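# Pull out and quarter-turn the right-side yellow rod

## Task

Find the yellow rod closest to the right arm, draw it outward until it stops, rotate it by 90 degrees so its little figures are lying flat, and finish with no part of the robot (camera cable included) in contact with that rod.

## Robot and tools

Robot: two six-joint arms, left_arm and right_arm, each with a parallel two-finger gripper and a fisheye wrist camera (cam_left_wrist, cam_right_wrist, both 672x504). The left arm sits on the +y side. Calibrated bases in the scene frame: left_arm at (-0.028, +0.289, +0.027) m, right_arm at (-0.040, -0.349, +0.007) m, each yawed only slightly.

Frames: the scene frame has its origin at table-top height halfway between the bases, +x pointing out over the table, +z up. Gripper positions (metres) and quaternions (wxyz) in results are given in each arm's own base frame, not the scene frame; they can be a few centimetres off, more at long reach. The fingers point along the gripper's +z and close along its y. end_effector_position is the point between the pads, roughly 1 cm short of the tips.

Joint order, used in every row and every per-joint list: wrist pitch, shoulder, wrist yaw, wrist roll, elbow, waist. Stated ranges (rad): waist -2.618 to 3.054, shoulder 0.000 to 3.142, elbow 0.000 to 3.142, wrist pitch -1.571 to 1.571, wrist yaw -1.571 to 1.571, wrist roll -2.094 to 2.094. Real ends may differ by up to 0.059 rad.

A row is always 14 numbers, each in [-1, 1], covering both arms even if one stays still: six joint numbers for left_arm then its opening, then six joint numbers for right_arm then its opening. Joint numbers are offsets, not poses: they count from the Joint targets shown at the start of the action (or of the move), not from the previous row. Scale: 1.0 equals 2.224 rad for waist, shoulder and elbow, and 8.485 rad for wrist pitch, wrist yaw and wrist roll. Zero leaves a joint at its current target. The opening number is absolute: +1 fully open, -1 shut; between those the fingers go to where grip_measured reads that value. To keep a gripper unchanged, resend its present command; 0 means half-open, not 'no change'.

Tools:
- execute_actions(actions, cameras): actions is a list of actions; each action is a list of up to 15 rows, one per 1/30 s step, and a short action repeats its last row to fill 15 steps (0.5 s). An empty list just reports state. An action asking any joint more than 0.059 rad beyond its range is rejected for both arms; a malformed action, or a bad first action, rejects the whole call.
- move(target, speed, blend, opening_speed, blocking, cameras): target is one 14-number row or a list of up to 15 rows; every row's joint offsets count from the same starting Joint targets. All joints travel together, so the hand follows a curve; no collision avoidance. speed (rad/s, 0.01 to 12.57, default 0.5) caps the joint with the farthest to go; one value or one per target. blend (rad) rounds corners between listed targets. opening_speed (per second on the -1..+1 scale, at least 0.2) makes the fingers change gradually; use a low value when closing on the rod. blocking=false returns after about 0.5 s while the move continues. The result adds a move: line such as done, off_target, moving, held or fault, plus limits=held if steps were withheld. done only means joints reached targets, not that nothing is touched.
- wait(seconds 0 to 10): lets time pass holding the last command.
- stop(): brakes a running move.
- zoom_image(camera, region): region [x0, y0, x1, y1] in pixels, at most 504 by 504, of the latest image of cam_left_wrist or cam_right_wrist.
- read_manual(section): licence texts only.
- finished_scene(scene): scene number 1 to 3; ends the scene for good.

Result lines: Joint positions and Joint velocities list each arm's six joints in the order above (rad, rad/s) followed by finger gap in metres (0.094 when fully open). 'within noise' means that arm is still. Joint targets are what the next offsets count from. Tool commands shows present gripper commands; grip_measured is the measured opening on the command scale (slightly wide when empty, narrower than the part when squeezing). Joint torques follow the same order; numbers 2, 5 and 6 wrap at ±28 N m. Actions calls also list joint positions at some steps. 'joint sent to its limit' means a joint was clamped at its end; 'joint command not followed' means the clearance check altered or held back targets on some steps. Camera calibration is fisheye with K near 235 px focal length; wrist camera poses come from the arm's joint readings.

Limits on motion: each joint target can lead its measured angle by at most 0.339 rad (big joints) or 2.2 rad (wrist joints) per step, and targets that would put the hand more than 200 mm away are scaled back, so large moves take several actions. Very small turns may not start.

Avoid: dropping or flinging things, letting go of a rod that is still moving, fast impacts, pressing well past a contact, arm-to-arm contact (including one gripper closing on the other's fingers), and faults. An arm blocked by an object keeps pushing until commanded back past its measured position. Holding loads or stretching out heats motors: MOTOR HOT at 75 °C, a fold-away fault at 90 °C, collapse at 100 °C. At the end open the gripper and back the hand and cable fully clear of the rod.

Each tool is called after "Request:" as name(argument=value, ...), one argument or row to a line, values as JSON.

## Session

Request:
execute_actions(
  actions=[],
)

Request:
zoom_image(
  camera="cam_left_wrist",
  region=[252, 70, 542, 240],
)

Request:
zoom_image(
  camera="cam_right_wrist",
  region=[140, 70, 480, 230],
)

Scene clock: 0.00 s.
left_arm: end_effector_position=(+0.3899, -0.0004, +0.1147) grip_measured=+1.000 end_effector_quat_wxyz=(+0.609, -0.026, +0.793, +0.006) | right_arm: end_effector_position=(+0.3960, -0.0474, +0.1154) grip_measured=+1.000 end_effector_quat_wxyz=(+0.595, +0.094, +0.794, -0.086)
Joint names: [wrist pitch, shoulder, wrist yaw, wrist roll, elbow, waist]
Joint positions: left_arm=[0.911 1.495 -0.08 -0.043 0.322 -0.04 0.094] | right_arm=[0.848 1.518 0.234 0.044 0.38 -0.018 0.094]
Joint velocities: within noise
Joint torques (N m): no reading
Heat: left arm: 42 °C; right arm: 41 °C.
Joint targets: left_arm=[0.899 1.493 -0.081 -0.042 0.324 -0.040] | right_arm=[0.837 1.515 0.234 0.045 0.383 -0.018]
Tool commands: left_gripper/opening=+1.0 right_gripper/opening=+1.0
camera_calibration:
cam_left_wrist: T_world_to_cam=[[0.0222135, -0.980285, 0.196335, -0.0420869], [-0.593611, -0.170951, -0.786385, 0.357186], [0.804446, -0.0990782, -0.585705, -0.125405], [0, 0, 0, 1]] pos_world=[0.313846, 0.00737939, 0.215698]
cam_right_wrist: T_world_to_cam=[[-0.244005, -0.947103, 0.208463, 0.0183839], [-0.655393, 0.00260904, -0.755284, 0.379511], [0.714788, -0.320918, -0.621361, -0.108823], [0, 0, 0, 1]] pos_world=[0.331, -0.0185021, 0.215188]

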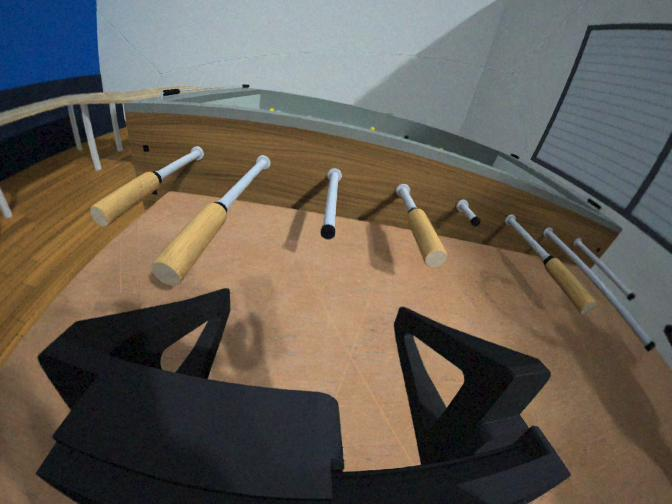

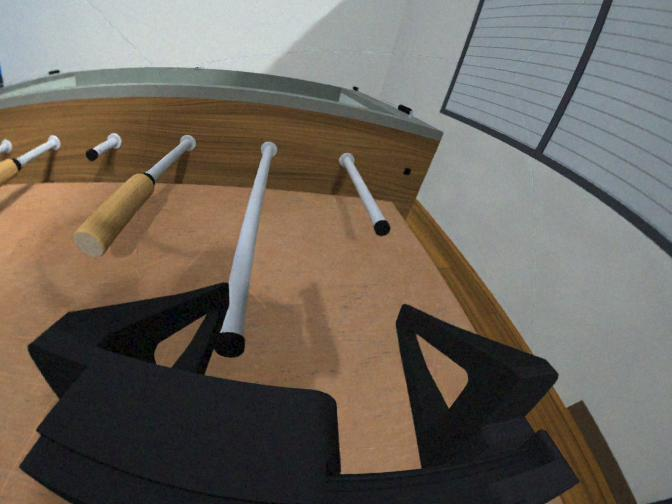

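Scaled by 1.738 from the camera's 672x504 image, which has a finer 960x720 frame.

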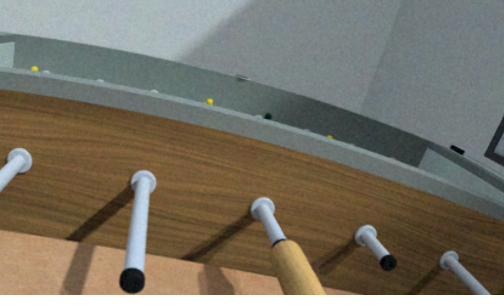

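Scaled by 1.482 from the camera's 672x504 image, which has a finer 960x720 frame.

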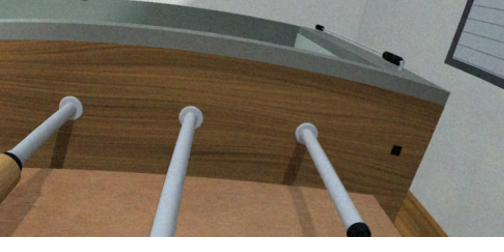

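Request:
move(
  target=[0,0,0,0,0,0,1,-0.1982,0.3652,0.0004,0.0312,0.8327,0.1447,0.6],
  speed=1.0,
)

Request:
zoom_image(
  camera="cam_right_wrist",
  region=[240, 0, 530, 160],
)

Scene clock: 29.57 s.
left_arm: end_effector_position=(+0.3899, -0.0004, +0.1147) grip_measured=+1.000 end_effector_quat_wxyz=(+0.609, -0.026, +0.793, +0.006) | right_arm: end_effector_position=(+0.5768, +0.1375, +0.1554) grip_measured=+0.602 end_effector_quat_wxyz=(+0.332, +0.035, +0.942, -0.015)
Joint names: [wrist pitch, shoulder, wrist yaw, wrist roll, elbow, waist]
Joint positions: left_arm=[0.911 1.495 -0.08 -0.043 0.322 -0.04 0.094] | right_arm=[-0.831 2.302 0.238 0.297 2.203 0.303 0.075]
Joint velocities: within noise
Joint torques (N m): left_arm=[1.87 -5.78 -0.03 0 5.34 -0.05] | right_arm=[1.08 -10.28 0.15 0.15 9.35 0.08]
Heat: left arm: 42 °C; right arm: 42 °C.
Joint targets: left_arm=[0.899 1.493 -0.081 -0.042 0.324 -0.040] | right_arm=[-0.845 2.327 0.238 0.310 2.235 0.304]
move: done
camera_calibration:
cam_left_wrist: T_world_to_cam=[[0.0222135, -0.980285, 0.196335, -0.0420869], [-0.593611, -0.170951, -0.786385, 0.357186], [0.804446, -0.0990782, -0.585705, -0.125405], [0, 0, 0, 1]] pos_world=[0.313846, 0.00737939, 0.215698]
cam_right_wrist: T_world_to_cam=[[0.0336177, -0.987298, 0.155285, 0.0829285], [-0.963796, -0.0731465, -0.256411, 0.638504], [0.264513, -0.141043, -0.954013, 0.132913], [0, 0, 0, 1]] pos_world=[0.577442, 0.147326, 0.277643]

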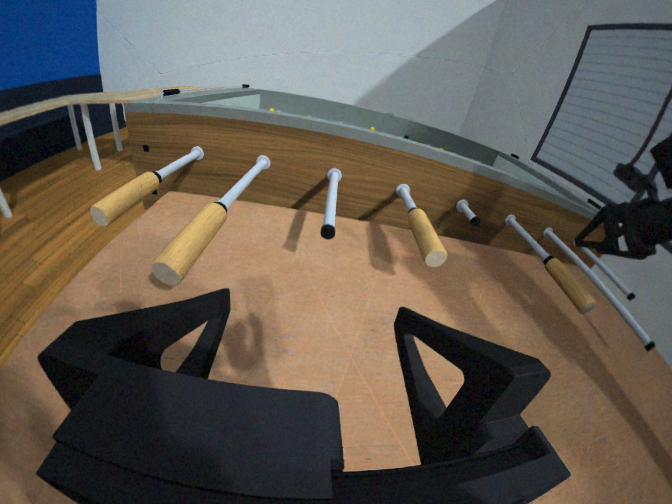

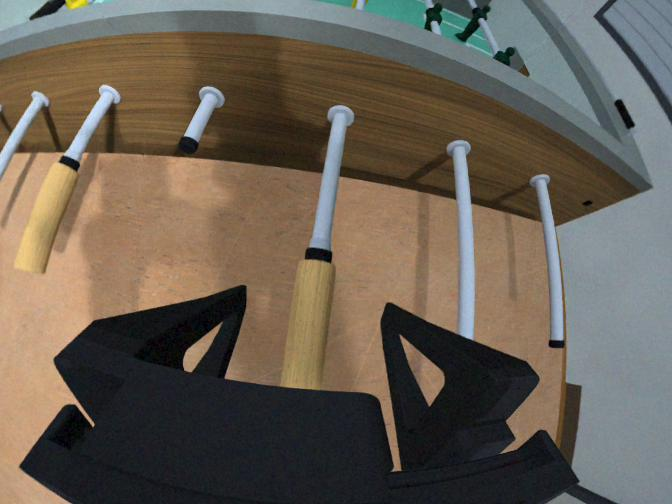

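Scaled by 1.738 from the camera's 672x504 image, which has a finer 960x720 frame.

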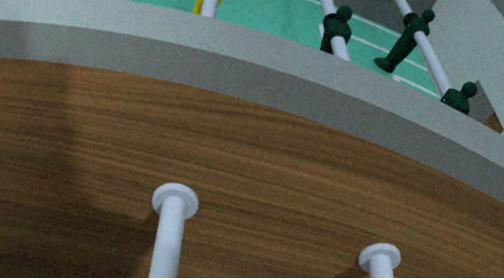

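Request:
move(
  target=[
    [0,0,0,0,0,0,1,0.0374,0.0017,-0.0004,-0.0005,-0.1404,-0.001,0.6],
    [0,0,0,0,0,0,1,0.0374,0.0017,-0.0004,-0.0005,-0.1404,-0.001,-0.6],
    [0,0,0,0,0,0,1,0.0537,-0.1055,0.0035,0.0051,-0.3155,0.0246,-0.6],
  ],
  speed=[0.5,0.5,0.3],
  opening_speed=1.0,
)

Request:
zoom_image(
  camera="cam_left_wrist",
  region=[252, 70, 542, 240],
)

Scene clock: 56.00 s.
left_arm: end_effector_position=(+0.3899, -0.0004, +0.1147) grip_measured=+1.000 end_effector_quat_wxyz=(+0.609, -0.026, +0.793, +0.006) | right_arm: end_effector_position=(+0.5309, +0.1445, +0.0846) grip_measured=-0.362 end_effector_quat_wxyz=(+0.355, +0.038, +0.934, -0.007)
Joint names: [wrist pitch, shoulder, wrist yaw, wrist roll, elbow, waist]
Joint positions: left_arm=[0.911 1.495 -0.08 -0.043 0.322 -0.04 0.094] | right_arm=[-0.351 2.104 0.269 0.336 1.568 0.35 0.03]
Joint velocities: within noise
Joint torques (N m): left_arm=[1.89 -5.81 -0.03 0.01 5.33 -0.05] | right_arm=[0.98 -11.62 0.15 0.2 4.23 0.77]
Heat: left arm: 42 °C; right arm: 44 °C.
Joint targets: left_arm=[0.899 1.493 -0.081 -0.042 0.324 -0.040] | right_arm=[-0.389 2.093 0.267 0.353 1.534 0.359]
move: off_target (right_arm); right_arm: the wrist pitch is farthest, 0.038 rad from its target
camera_calibration:
cam_left_wrist: T_world_to_cam=[[0.0222135, -0.980285, 0.196335, -0.0420869], [-0.593611, -0.170951, -0.786385, 0.357186], [0.804446, -0.0990782, -0.585705, -0.125405], [0, 0, 0, 1]] pos_world=[0.313846, 0.00737939, 0.215698]
cam_right_wrist: T_world_to_cam=[[0.0250435, -0.989592, 0.141705, 0.108416], [-0.949826, -0.0677621, -0.305351, 0.572655], [0.311775, -0.126948, -0.941637, 0.0503497], [0, 0, 0, 1]] pos_world=[0.525509, 0.152484, 0.206908]

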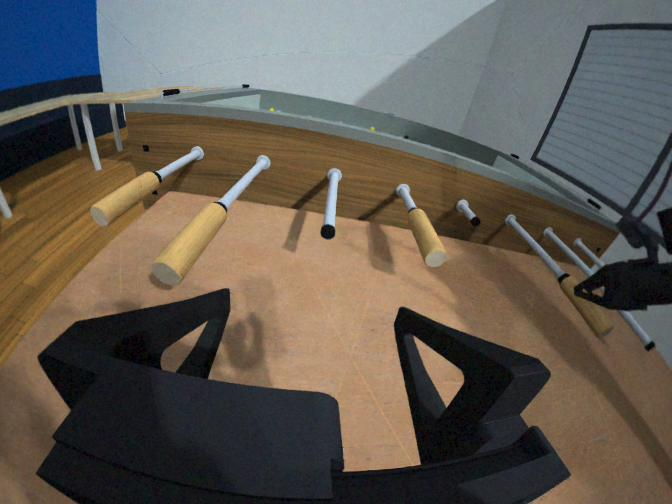

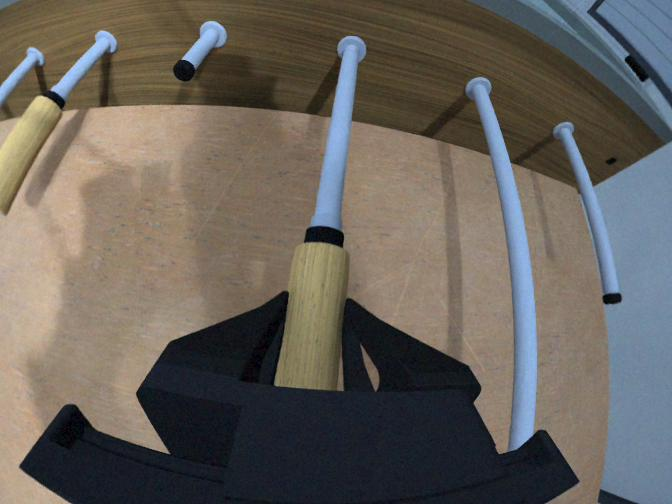

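Scaled by 1.738 from the camera's 672x504 image, which has a finer 960x720 frame.

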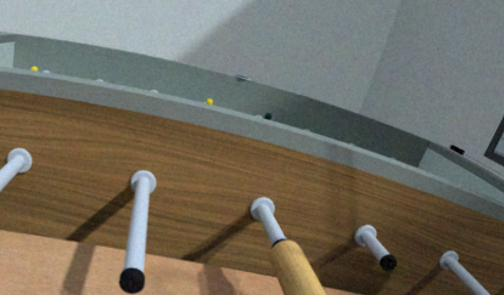

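Request:
move(
  target=[0,0,0,0,0,0,1,0.0083,-0.0615,0.0034,0.0049,-0.0982,0.0218,-0.6],
  speed=0.3,
  cameras=["cam_right_wrist"],
)

Scene clock: 64.87 s.
left_arm: end_effector_position=(+0.3899, -0.0004, +0.1147) grip_measured=+1.000 end_effector_quat_wxyz=(+0.609, -0.026, +0.793, +0.006) | right_arm: end_effector_position=(+0.5017, +0.1468, +0.0848) grip_measured=-0.363 end_effector_quat_wxyz=(+0.379, +0.044, +0.924, -0.001)
Joint names: [wrist pitch, shoulder, wrist yaw, wrist roll, elbow, waist]
Joint positions: left_arm=[0.911 1.495 -0.08 -0.043 0.322 -0.04 0.094] | right_arm=[-0.21 1.987 0.3 0.364 1.356 0.384 0.03]
Joint velocities: within noise
Joint torques (N m): left_arm=[1.88 -5.74 -0.04 0.02 5.33 -0.02] | right_arm=[0.41 -12.22 0.14 0.34 3.67 2.14]
Heat: left arm: 42 °C; right arm: 44 °C.
Joint targets: left_arm=[0.899 1.493 -0.081 -0.042 0.324 -0.040] | right_arm=[-0.319 1.956 0.296 0.395 1.315 0.407]
move: off_target (right_arm); right_arm: the wrist pitch is farthest, 0.108 rad from its target
camera_calibration:
cam_right_wrist: T_world_to_cam=[[0.0102938, -0.991607, 0.128881, 0.120176], [-0.932882, -0.0559297, -0.355813, 0.539094], [0.360035, -0.116568, -0.925628, 0.032777], [0, 0, 0, 1]] pos_world=[0.489873, 0.15314, 0.206668]
Images, in order (width x height): cam_right_wrist 672x504.

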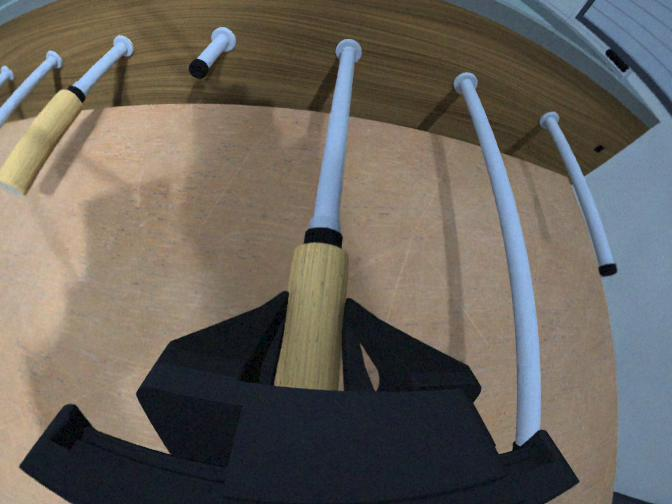

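Request:
move(
  target=[0,0,0,0,0,0,1,0.0037,-0.067,0.0045,0.0068,-0.0891,0.0304,-0.6],
  speed=0.3,
  cameras=["cam_right_wrist"],
)

Scene clock: 73.30 s.
left_arm: end_effector_position=(+0.3899, -0.0004, +0.1147) grip_measured=+1.000 end_effector_quat_wxyz=(+0.609, -0.026, +0.793, +0.006) | right_arm: end_effector_position=(+0.4429, +0.1624, +0.0947) grip_measured=-0.598 end_effector_quat_wxyz=(+0.381, +0.041, +0.924, +0.009)
Joint names: [wrist pitch, shoulder, wrist yaw, wrist roll, elbow, waist]
Joint positions: left_arm=[0.911 1.495 -0.08 -0.043 0.322 -0.04 0.094] | right_arm=[-0.201 1.803 0.342 0.436 1.149 0.476 0.019]
Joint velocities: within noise
Joint torques (N m): left_arm=[1.88 -5.74 -0.03 0.02 5.35 -0.05] | right_arm=[0.59 -7.62 0.12 0.14 4.18 -0.1]
Heat: left arm: 42 °C; right arm: 44 °C.
Joint targets: left_arm=[0.899 1.493 -0.081 -0.042 0.324 -0.040] | right_arm=[-0.287 1.807 0.334 0.452 1.117 0.475]
move: off_target (right_arm); right_arm: the wrist pitch is farthest, 0.087 rad from its target
camera_calibration:
cam_right_wrist: T_world_to_cam=[[0.0240574, -0.993314, 0.112909, 0.130677], [-0.930912, -0.0634319, -0.359692, 0.48937], [0.364449, -0.096455, -0.926214, 0.0597252], [0, 0, 0, 1]] pos_world=[0.43065, 0.166606, 0.216586]
Images, in order (width x height): cam_right_wrist 672x504.

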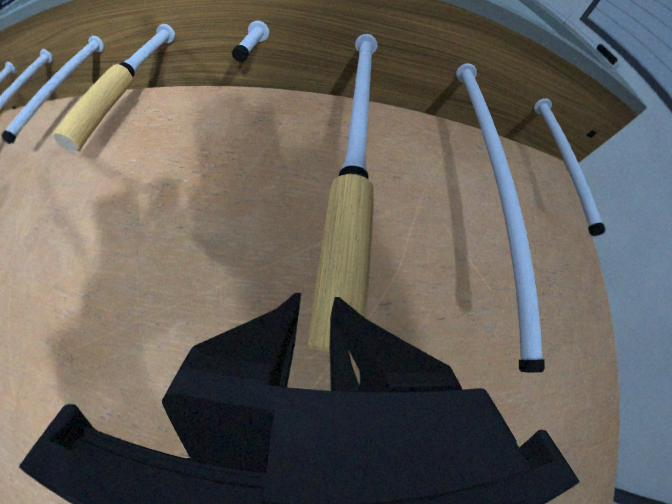

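Request:
move(
  target=[
    [0,0,0,0,0,0,1,0,0,0,0,0,0,0.7],
    [0,0,0,0,0,0,1,0,-0.0674,0,0,0,0,0.7],
    [0,0,0,0,0,0,1,0.1573,0.0397,0.0299,-0.047,-0.1645,0.0153,0.7],
  ],
  speed=0.8,
  blend=[0,0.05,0],
  opening_speed=2,
)

Scene clock: 106.57 s.
left_arm: end_effector_position=(+0.3899, -0.0004, +0.1147) grip_measured=+1.000 end_effector_quat_wxyz=(+0.609, -0.026, +0.793, +0.006) | right_arm: end_effector_position=(+0.4690, +0.1450, +0.1622) grip_measured=+0.698 end_effector_quat_wxyz=(+0.686, +0.039, +0.726, -0.023)
Joint names: [wrist pitch, shoulder, wrist yaw, wrist roll, elbow, waist]
Joint positions: left_arm=[0.911 1.495 -0.08 -0.043 0.322 -0.04 0.094] | right_arm=[1.041 1.879 0.586 0.057 0.769 0.5 0.08]
Joint velocities: within noise
Joint torques (N m): left_arm=[1.89 -5.76 -0.01 0.03 5.37 -0.08] | right_arm=[1.73 -6.34 0.04 -0.05 4.04 0.81]
Heat: left arm: 41 °C; right arm: 43 °C.
Joint targets: left_arm=[0.899 1.493 -0.081 -0.042 0.324 -0.040] | right_arm=[1.048 1.895 0.588 0.053 0.751 0.509]
move: done
camera_calibration:
cam_left_wrist: T_world_to_cam=[[0.0222135, -0.980285, 0.196335, -0.0420869], [-0.593611, -0.170951, -0.786385, 0.357186], [0.804446, -0.0990782, -0.585705, -0.125405], [0, 0, 0, 1]] pos_world=[0.313846, 0.00737939, 0.215698]
cam_right_wrist: T_world_to_cam=[[-0.125662, -0.978773, 0.161903, 0.165333], [-0.459926, -0.0871233, -0.883673, 0.404414], [0.87902, -0.185508, -0.439215, -0.196247], [0, 0, 0, 1]] pos_world=[0.379282, 0.160652, 0.244407]

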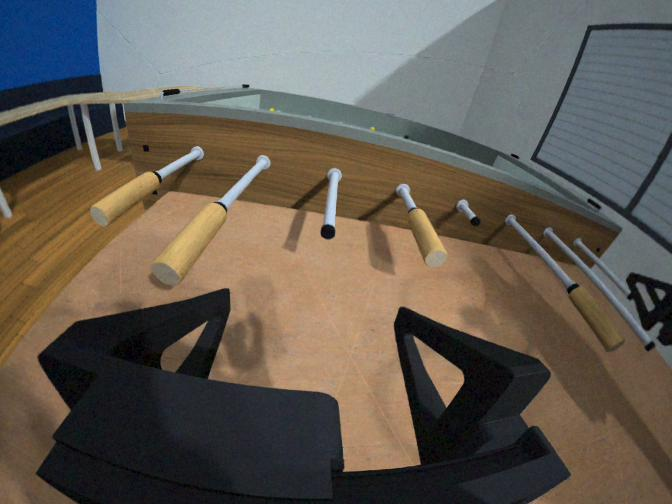

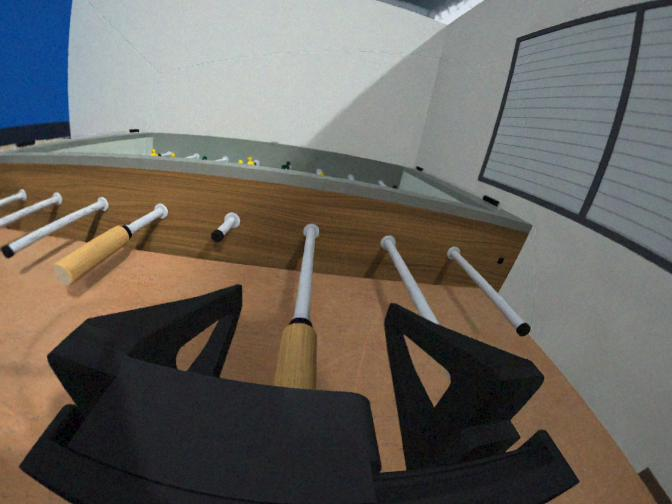

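Request:
zoom_image(
  camera="cam_right_wrist",
  region=[220, 120, 420, 220],
)

Scaled by 2.520 from the camera's 672x504 image, which has a finer 960x720 frame.

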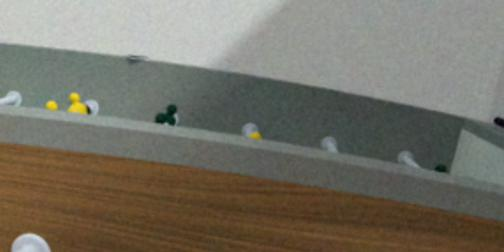

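Request:
move(
  target=[0,0,0,0,0,0,1,-0.209,-0.1704,-0.0245,0.02,0.3552,-0.094,0.7],
  speed=1.2,
  cameras=["cam_right_wrist"],
)

Request:
zoom_image(
  camera="cam_right_wrist",
  region=[200, 20, 500, 200],
)

Scene clock: 128.57 s.
left_arm: end_effector_position=(+0.3899, -0.0004, +0.1147) grip_measured=+1.000 end_effector_quat_wxyz=(+0.609, -0.026, +0.793, +0.006) | right_arm: end_effector_position=(+0.4302, +0.0669, +0.2858) grip_measured=+0.698 end_effector_quat_wxyz=(+0.437, +0.036, +0.896, -0.065)
Joint names: [wrist pitch, shoulder, wrist yaw, wrist roll, elbow, waist]
Joint positions: left_arm=[0.911 1.495 -0.08 -0.043 0.322 -0.04 0.094] | right_arm=[-0.71 1.524 0.386 0.21 1.517 0.307 0.08]
Joint velocities: within noise
Joint torques (N m): left_arm=[1.89 -5.74 -0.04 0.02 5.34 -0.05] | right_arm=[1.36 -6.61 0.16 0.16 8.8 -0.57]
Heat: left arm: 41 °C; right arm: 42 °C.
Joint targets: left_arm=[0.899 1.493 -0.081 -0.042 0.324 -0.040] | right_arm=[-0.726 1.516 0.380 0.223 1.541 0.300]
move: done
camera_calibration:
cam_right_wrist: T_world_to_cam=[[-0.0481077, -0.965969, 0.254146, 0.0033275], [-0.885164, -0.0766584, -0.458921, 0.549794], [0.462786, -0.247038, -0.851353, 0.178564], [0, 0, 0, 1]] pos_world=[0.404181, 0.0894727, 0.403487]
Images, in order (width x height): cam_right_wrist 672x504.

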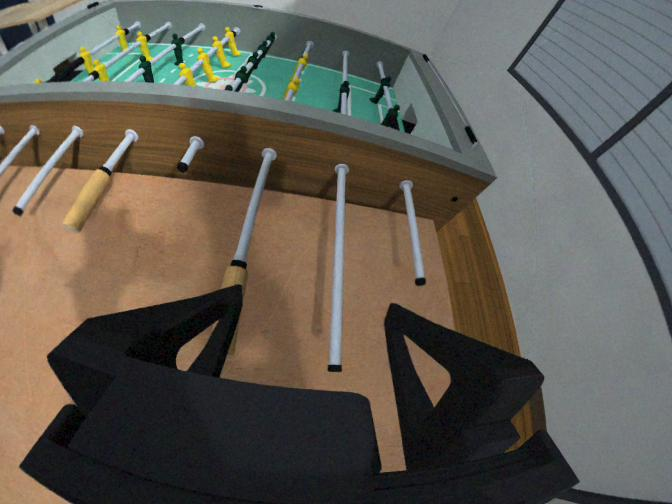

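Scaled by 1.680 from the camera's 672x504 image, which has a finer 960x720 frame.

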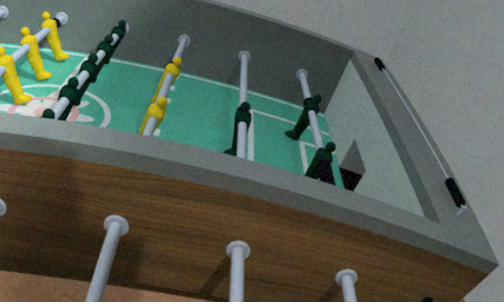

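Request:
zoom_image(
  camera="cam_right_wrist",
  region=[260, 30, 340, 110],
)

Scaled by 6.300 from the camera's 672x504 image, which has a finer 960x720 frame.

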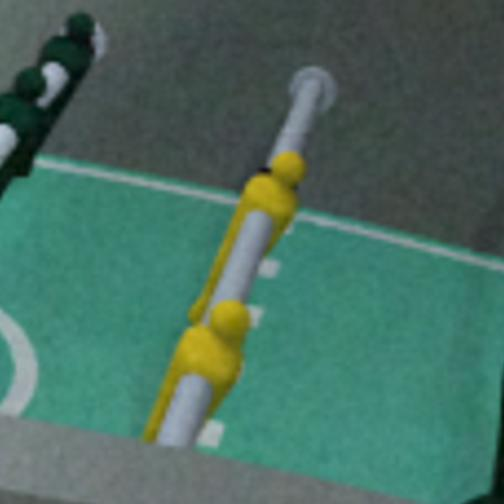

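Request:
move(
  target=[
    [0,0,0,0,0,0,1,0.2091,0.1704,0.0245,-0.02,-0.3552,0.094,0.7],
    [0,0,0,0,0,0,1,0.2477,0.3179,0.0235,-0.02,-0.3552,0.0902,0.7],
  ],
  speed=[1.2,0.5],
)

Scene clock: 154.73 s.
left_arm: end_effector_position=(+0.3899, -0.0004, +0.1147) grip_measured=+1.000 end_effector_quat_wxyz=(+0.609, -0.026, +0.793, +0.006) | right_arm: end_effector_position=(+0.4733, +0.1493, +0.0770) grip_measured=+0.698 end_effector_quat_wxyz=(+0.681, +0.034, +0.731, -0.024)
Joint names: [wrist pitch, shoulder, wrist yaw, wrist roll, elbow, waist]
Joint positions: left_arm=[0.911 1.495 -0.08 -0.043 0.322 -0.04 0.094] | right_arm=[1.356 2.209 0.584 0.057 0.768 0.503 0.08]
Joint velocities: within noise
Joint torques (N m): left_arm=[1.89 -5.75 -0.04 0.01 5.38 -0.08] | right_arm=[1.86 -7.49 0.04 -0.04 2.55 -0.17]
Heat: left arm: 41 °C; right arm: 42 °C.
Joint targets: left_arm=[0.899 1.493 -0.081 -0.042 0.324 -0.040] | right_arm=[1.376 2.223 0.580 0.054 0.751 0.500]
move: done
camera_calibration:
cam_left_wrist: T_world_to_cam=[[0.0222135, -0.980285, 0.196335, -0.0420869], [-0.593611, -0.170951, -0.786385, 0.357186], [0.804446, -0.0990782, -0.585705, -0.125405], [0, 0, 0, 1]] pos_world=[0.313846, 0.00737939, 0.215698]
cam_right_wrist: T_world_to_cam=[[-0.118216, -0.978225, 0.170592, 0.179616], [-0.471282, -0.0959428, -0.876749, 0.337611], [0.874024, -0.184043, -0.449678, -0.233821], [0, 0, 0, 1]] pos_world=[0.384709, 0.165063, 0.160214]

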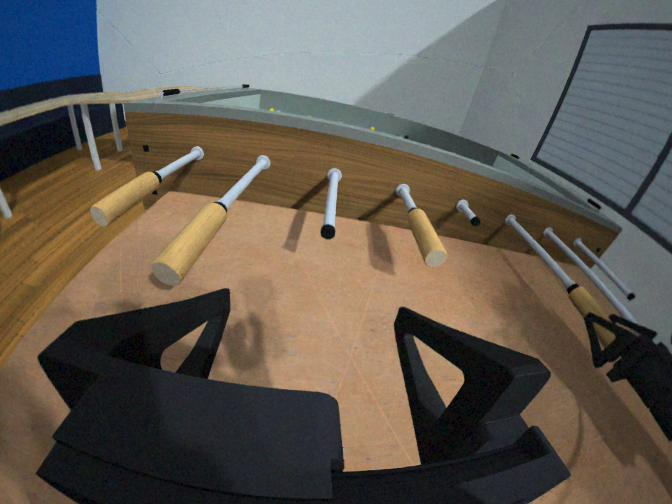

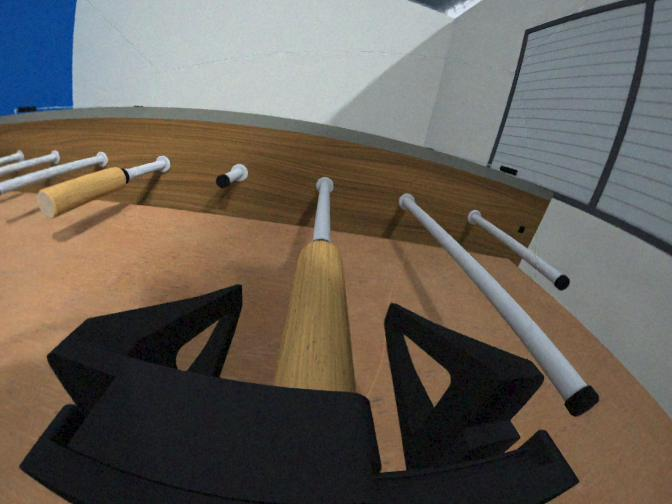

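Request:
move(
  target=[
    [0,0,0,0,0,0,1,0,0.0085,0,0,0,0,0.7],
    [0,0,0,0,0,0,1,0,0.0085,0,0,0,0,-0.7],
    [0,0,0,0,0,0,1,0.0067,-0.005,0.0052,0.0006,-0.0405,0.0198,-0.7],
  ],
  speed=[0.5,0.3,0.3],
  opening_speed=1.0,
  cameras=["cam_right_wrist"],
)

Scene clock: 169.23 s.
left_arm: end_effector_position=(+0.3899, -0.0004, +0.1147) grip_measured=+1.000 end_effector_quat_wxyz=(+0.609, -0.026, +0.793, +0.006) | right_arm: end_effector_position=(+0.4687, +0.1479, +0.0704) grip_measured=-0.308 end_effector_quat_wxyz=(+0.679, +0.030, +0.733, -0.025)
Joint names: [wrist pitch, shoulder, wrist yaw, wrist roll, elbow, waist]
Joint positions: left_arm=[0.911 1.495 -0.08 -0.043 0.322 -0.04 0.094] | right_arm=[1.382 2.221 0.578 0.055 0.747 0.503 0.033]
Joint velocities: within noise
Joint torques (N m): left_arm=[1.88 -5.74 -0.03 0.01 5.35 -0.08] | right_arm=[2.15 -9.36 0.58 0.04 -2.81 3.73]
Heat: left arm: 41 °C; right arm: 42 °C.
Joint targets: left_arm=[0.899 1.493 -0.081 -0.042 0.324 -0.040] | right_arm=[1.433 2.212 0.624 0.058 0.661 0.544]
move: off_target (right_arm); right_arm: the elbow is farthest, 0.086 rad from its target
camera_calibration:
cam_right_wrist: T_world_to_cam=[[-0.110761, -0.97793, 0.177155, 0.174805], [-0.476895, -0.104093, -0.872775, 0.333002], [0.871954, -0.181154, -0.454841, -0.232065], [0, 0, 0, 1]] pos_world=[0.380519, 0.163571, 0.154116]
Images, in order (width x height): cam_right_wrist 672x504.

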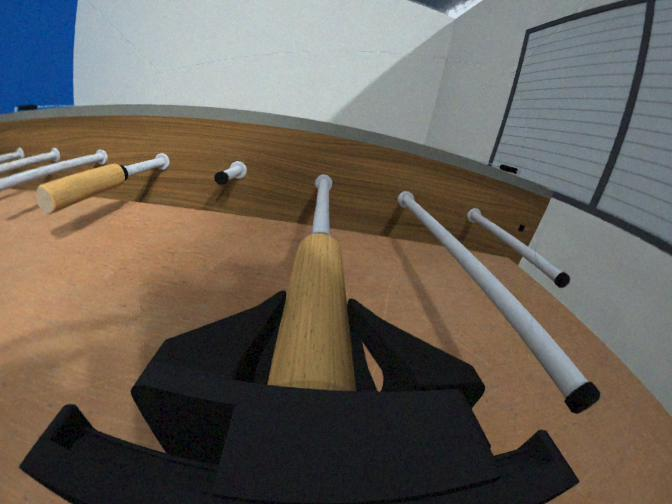

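Request:
move(
  target=[0,0,0,0,0,0,1,0,0,0,0.1438,0,0,-0.7],
  speed=1.0,
  cameras=["cam_right_wrist"],
)

Scene clock: 177.77 s.
left_arm: end_effector_position=(+0.3899, -0.0004, +0.1147) grip_measured=+1.000 end_effector_quat_wxyz=(+0.609, -0.026, +0.793, +0.006) | right_arm: end_effector_position=(+0.4682, +0.1490, +0.0727) grip_measured=-0.308 end_effector_quat_wxyz=(+0.574, +0.430, +0.590, +0.371)
Joint names: [wrist pitch, shoulder, wrist yaw, wrist roll, elbow, waist]
Joint positions: left_arm=[0.911 1.495 -0.08 -0.043 0.322 -0.04 0.094] | right_arm=[1.405 2.221 0.553 1.244 0.738 0.498 0.032]
Joint velocities: within noise
Joint torques (N m): left_arm=[1.87 -5.75 -0.03 0.01 5.34 -0.05] | right_arm=[1.95 -9.31 0.84 0.31 -2.14 4.21]
Heat: left arm: 41 °C; right arm: 42 °C.
Joint targets: left_arm=[0.899 1.493 -0.081 -0.042 0.324 -0.040] | right_arm=[1.433 2.212 0.624 1.279 0.661 0.544]
move: off_target (right_arm); right_arm: the elbow is farthest, 0.077 rad from its target
camera_calibration:
cam_right_wrist: T_world_to_cam=[[-0.134634, -0.512448, -0.848098, 0.191706], [-0.382758, 0.816355, -0.432506, 0.121682], [0.913986, 0.266387, -0.306053, -0.327557], [0, 0, 0, 1]] pos_world=[0.371767, 0.0861605, 0.114964]
Images, in order (width x height): cam_right_wrist 672x504.

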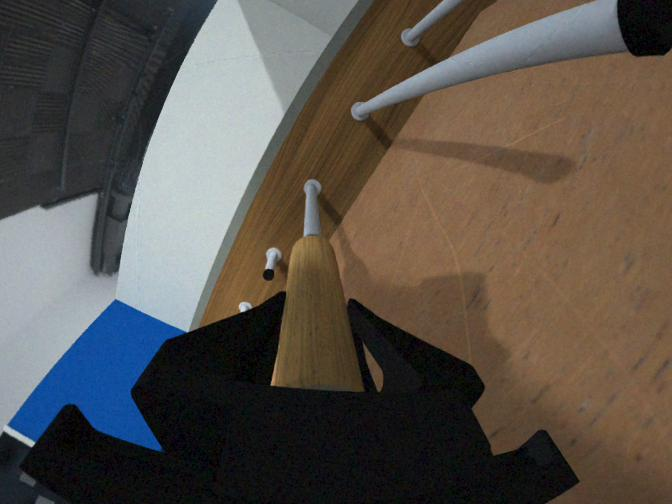

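Request:
move(
  target=[
    [0,0,0,0,0,0,1,-0.0034,0.0025,-0.0026,0,0.0203,-0.0099,-0.7],
    [0,0,0,0,0,0,1,-0.0034,0.0025,-0.0026,0,0.0203,-0.0099,0.1],
    [0,0,0,0,0,0,1,-0.0034,0.0025,-0.0026,-0.08,0.0203,-0.0099,0.1],
    [0,0,0,0,0,0,1,-0.0034,0.0025,-0.0026,-0.08,0.0203,-0.0099,0.6],
    [0,0,0,0,0,0,1,-0.0034,0.0025,-0.0026,-0.1443,0.0203,-0.0099,0.6],
  ],
  speed=[0.3,0.3,1,1,1],
  opening_speed=1.0,
  cameras=["cam_right_wrist"],
)

Request:
move(
  target=[
    [0,0,0,0,0,0,1,-0.042,-0.145,-0.0016,0,0.0202,-0.0058,0.6],
    [0,0,0,0,0,0,1,-0.2511,-0.3155,-0.0262,0.0198,0.3754,-0.0998,0.6],
  ],
  speed=[0.5,1.2],
  cameras=["cam_right_wrist"],
)

Request:
zoom_image(
  camera="cam_right_wrist",
  region=[230, 10, 390, 130],
)

Scene clock: 211.60 s.
left_arm: end_effector_position=(+0.3899, -0.0004, +0.1147) grip_measured=+1.000 end_effector_quat_wxyz=(+0.609, -0.026, +0.793, +0.006) | right_arm: end_effector_position=(+0.4609, +0.1471, +0.0659) grip_measured=+0.598 end_effector_quat_wxyz=(+0.675, +0.031, +0.736, -0.029)
Joint names: [wrist pitch, shoulder, wrist yaw, wrist roll, elbow, waist]
Joint positions: left_arm=[0.911 1.495 -0.08 -0.043 0.322 -0.04 0.094] | right_arm=[1.395 2.221 0.599 0.059 0.721 0.516 0.075]
Joint velocities: within noise
Joint torques (N m): left_arm=[1.88 -5.76 -0.03 0.02 5.33 -0.02] | right_arm=[1.76 -8.7 0.11 -0.04 2.32 0.58]
Heat: left arm: 41 °C; right arm: 43 °C.
Joint targets: left_arm=[0.899 1.493 -0.081 -0.042 0.324 -0.040] | right_arm=[1.404 2.217 0.601 0.054 0.706 0.522]
move: done; target 2's new numbers were sent with right_arm's wrist yaw 0.053 rad from that target
camera_calibration:
cam_right_wrist: T_world_to_cam=[[-0.117275, -0.976339, 0.181685, 0.176405], [-0.485796, -0.103165, -0.867963, 0.328977], [0.866169, -0.190052, -0.462202, -0.222993], [0, 0, 0, 1]] pos_world=[0.373653, 0.163789, 0.150422]
Images, in order (width x height): cam_right_wrist 672x504.

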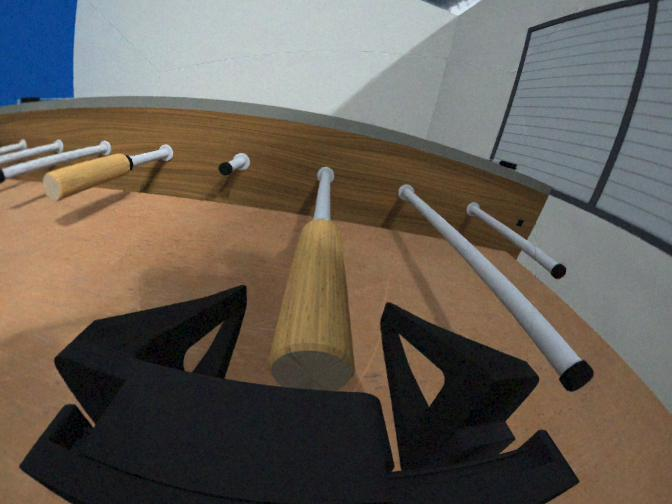

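Scene clock: 214.87 s.
left_arm: end_effector_position=(+0.3899, -0.0004, +0.1147) grip_measured=+1.000 end_effector_quat_wxyz=(+0.609, -0.026, +0.793, +0.006) | right_arm: end_effector_position=(+0.4300, +0.0671, +0.2859) grip_measured=+0.598 end_effector_quat_wxyz=(+0.437, +0.035, +0.896, -0.065)
Joint names: [wrist pitch, shoulder, wrist yaw, wrist roll, elbow, waist]
Joint positions: left_arm=[0.911 1.495 -0.08 -0.043 0.322 -0.04 0.094] | right_arm=[-0.712 1.523 0.385 0.209 1.517 0.307 0.075]
Joint velocities: within noise
Joint torques (N m): left_arm=[1.88 -5.79 -0.03 0.02 5.34 -0.05] | right_arm=[1.33 -6.57 0.13 0.17 8.8 -0.54]
Heat: left arm: 41 °C; right arm: 43 °C.
Joint targets: left_arm=[0.899 1.493 -0.081 -0.042 0.324 -0.040] | right_arm=[-0.727 1.516 0.379 0.222 1.541 0.301]
move: done
camera_calibration:
cam_right_wrist: T_world_to_cam=[[-0.0463197, -0.965928, 0.254634, 0.0026869], [-0.885364, -0.0783453, -0.458249, 0.549601], [0.462585, -0.24667, -0.851569, 0.178866], [0, 0, 0, 1]] pos_world=[0.403981, 0.0897748, 0.403486]
Images, in order (width x height): cam_right_wrist 672x504.

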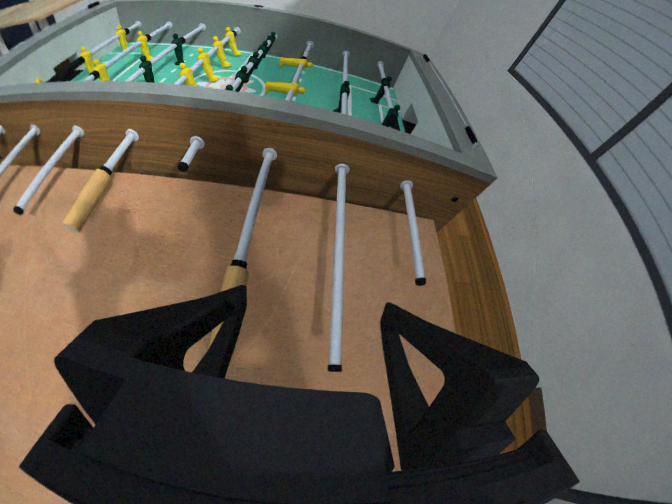

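Scaled by 3.150 from the camera's 672x504 image, which has a finer 960x720 frame.

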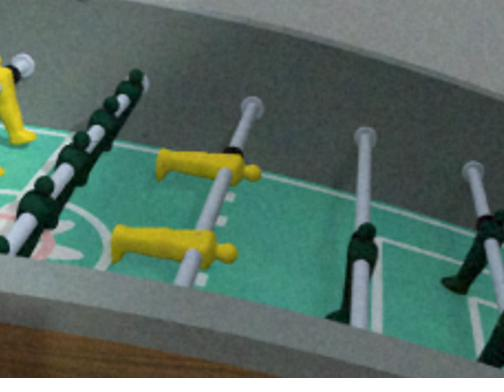

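Request:
finished_scene(
  scene=2,
)

The scene is finished: the task was done.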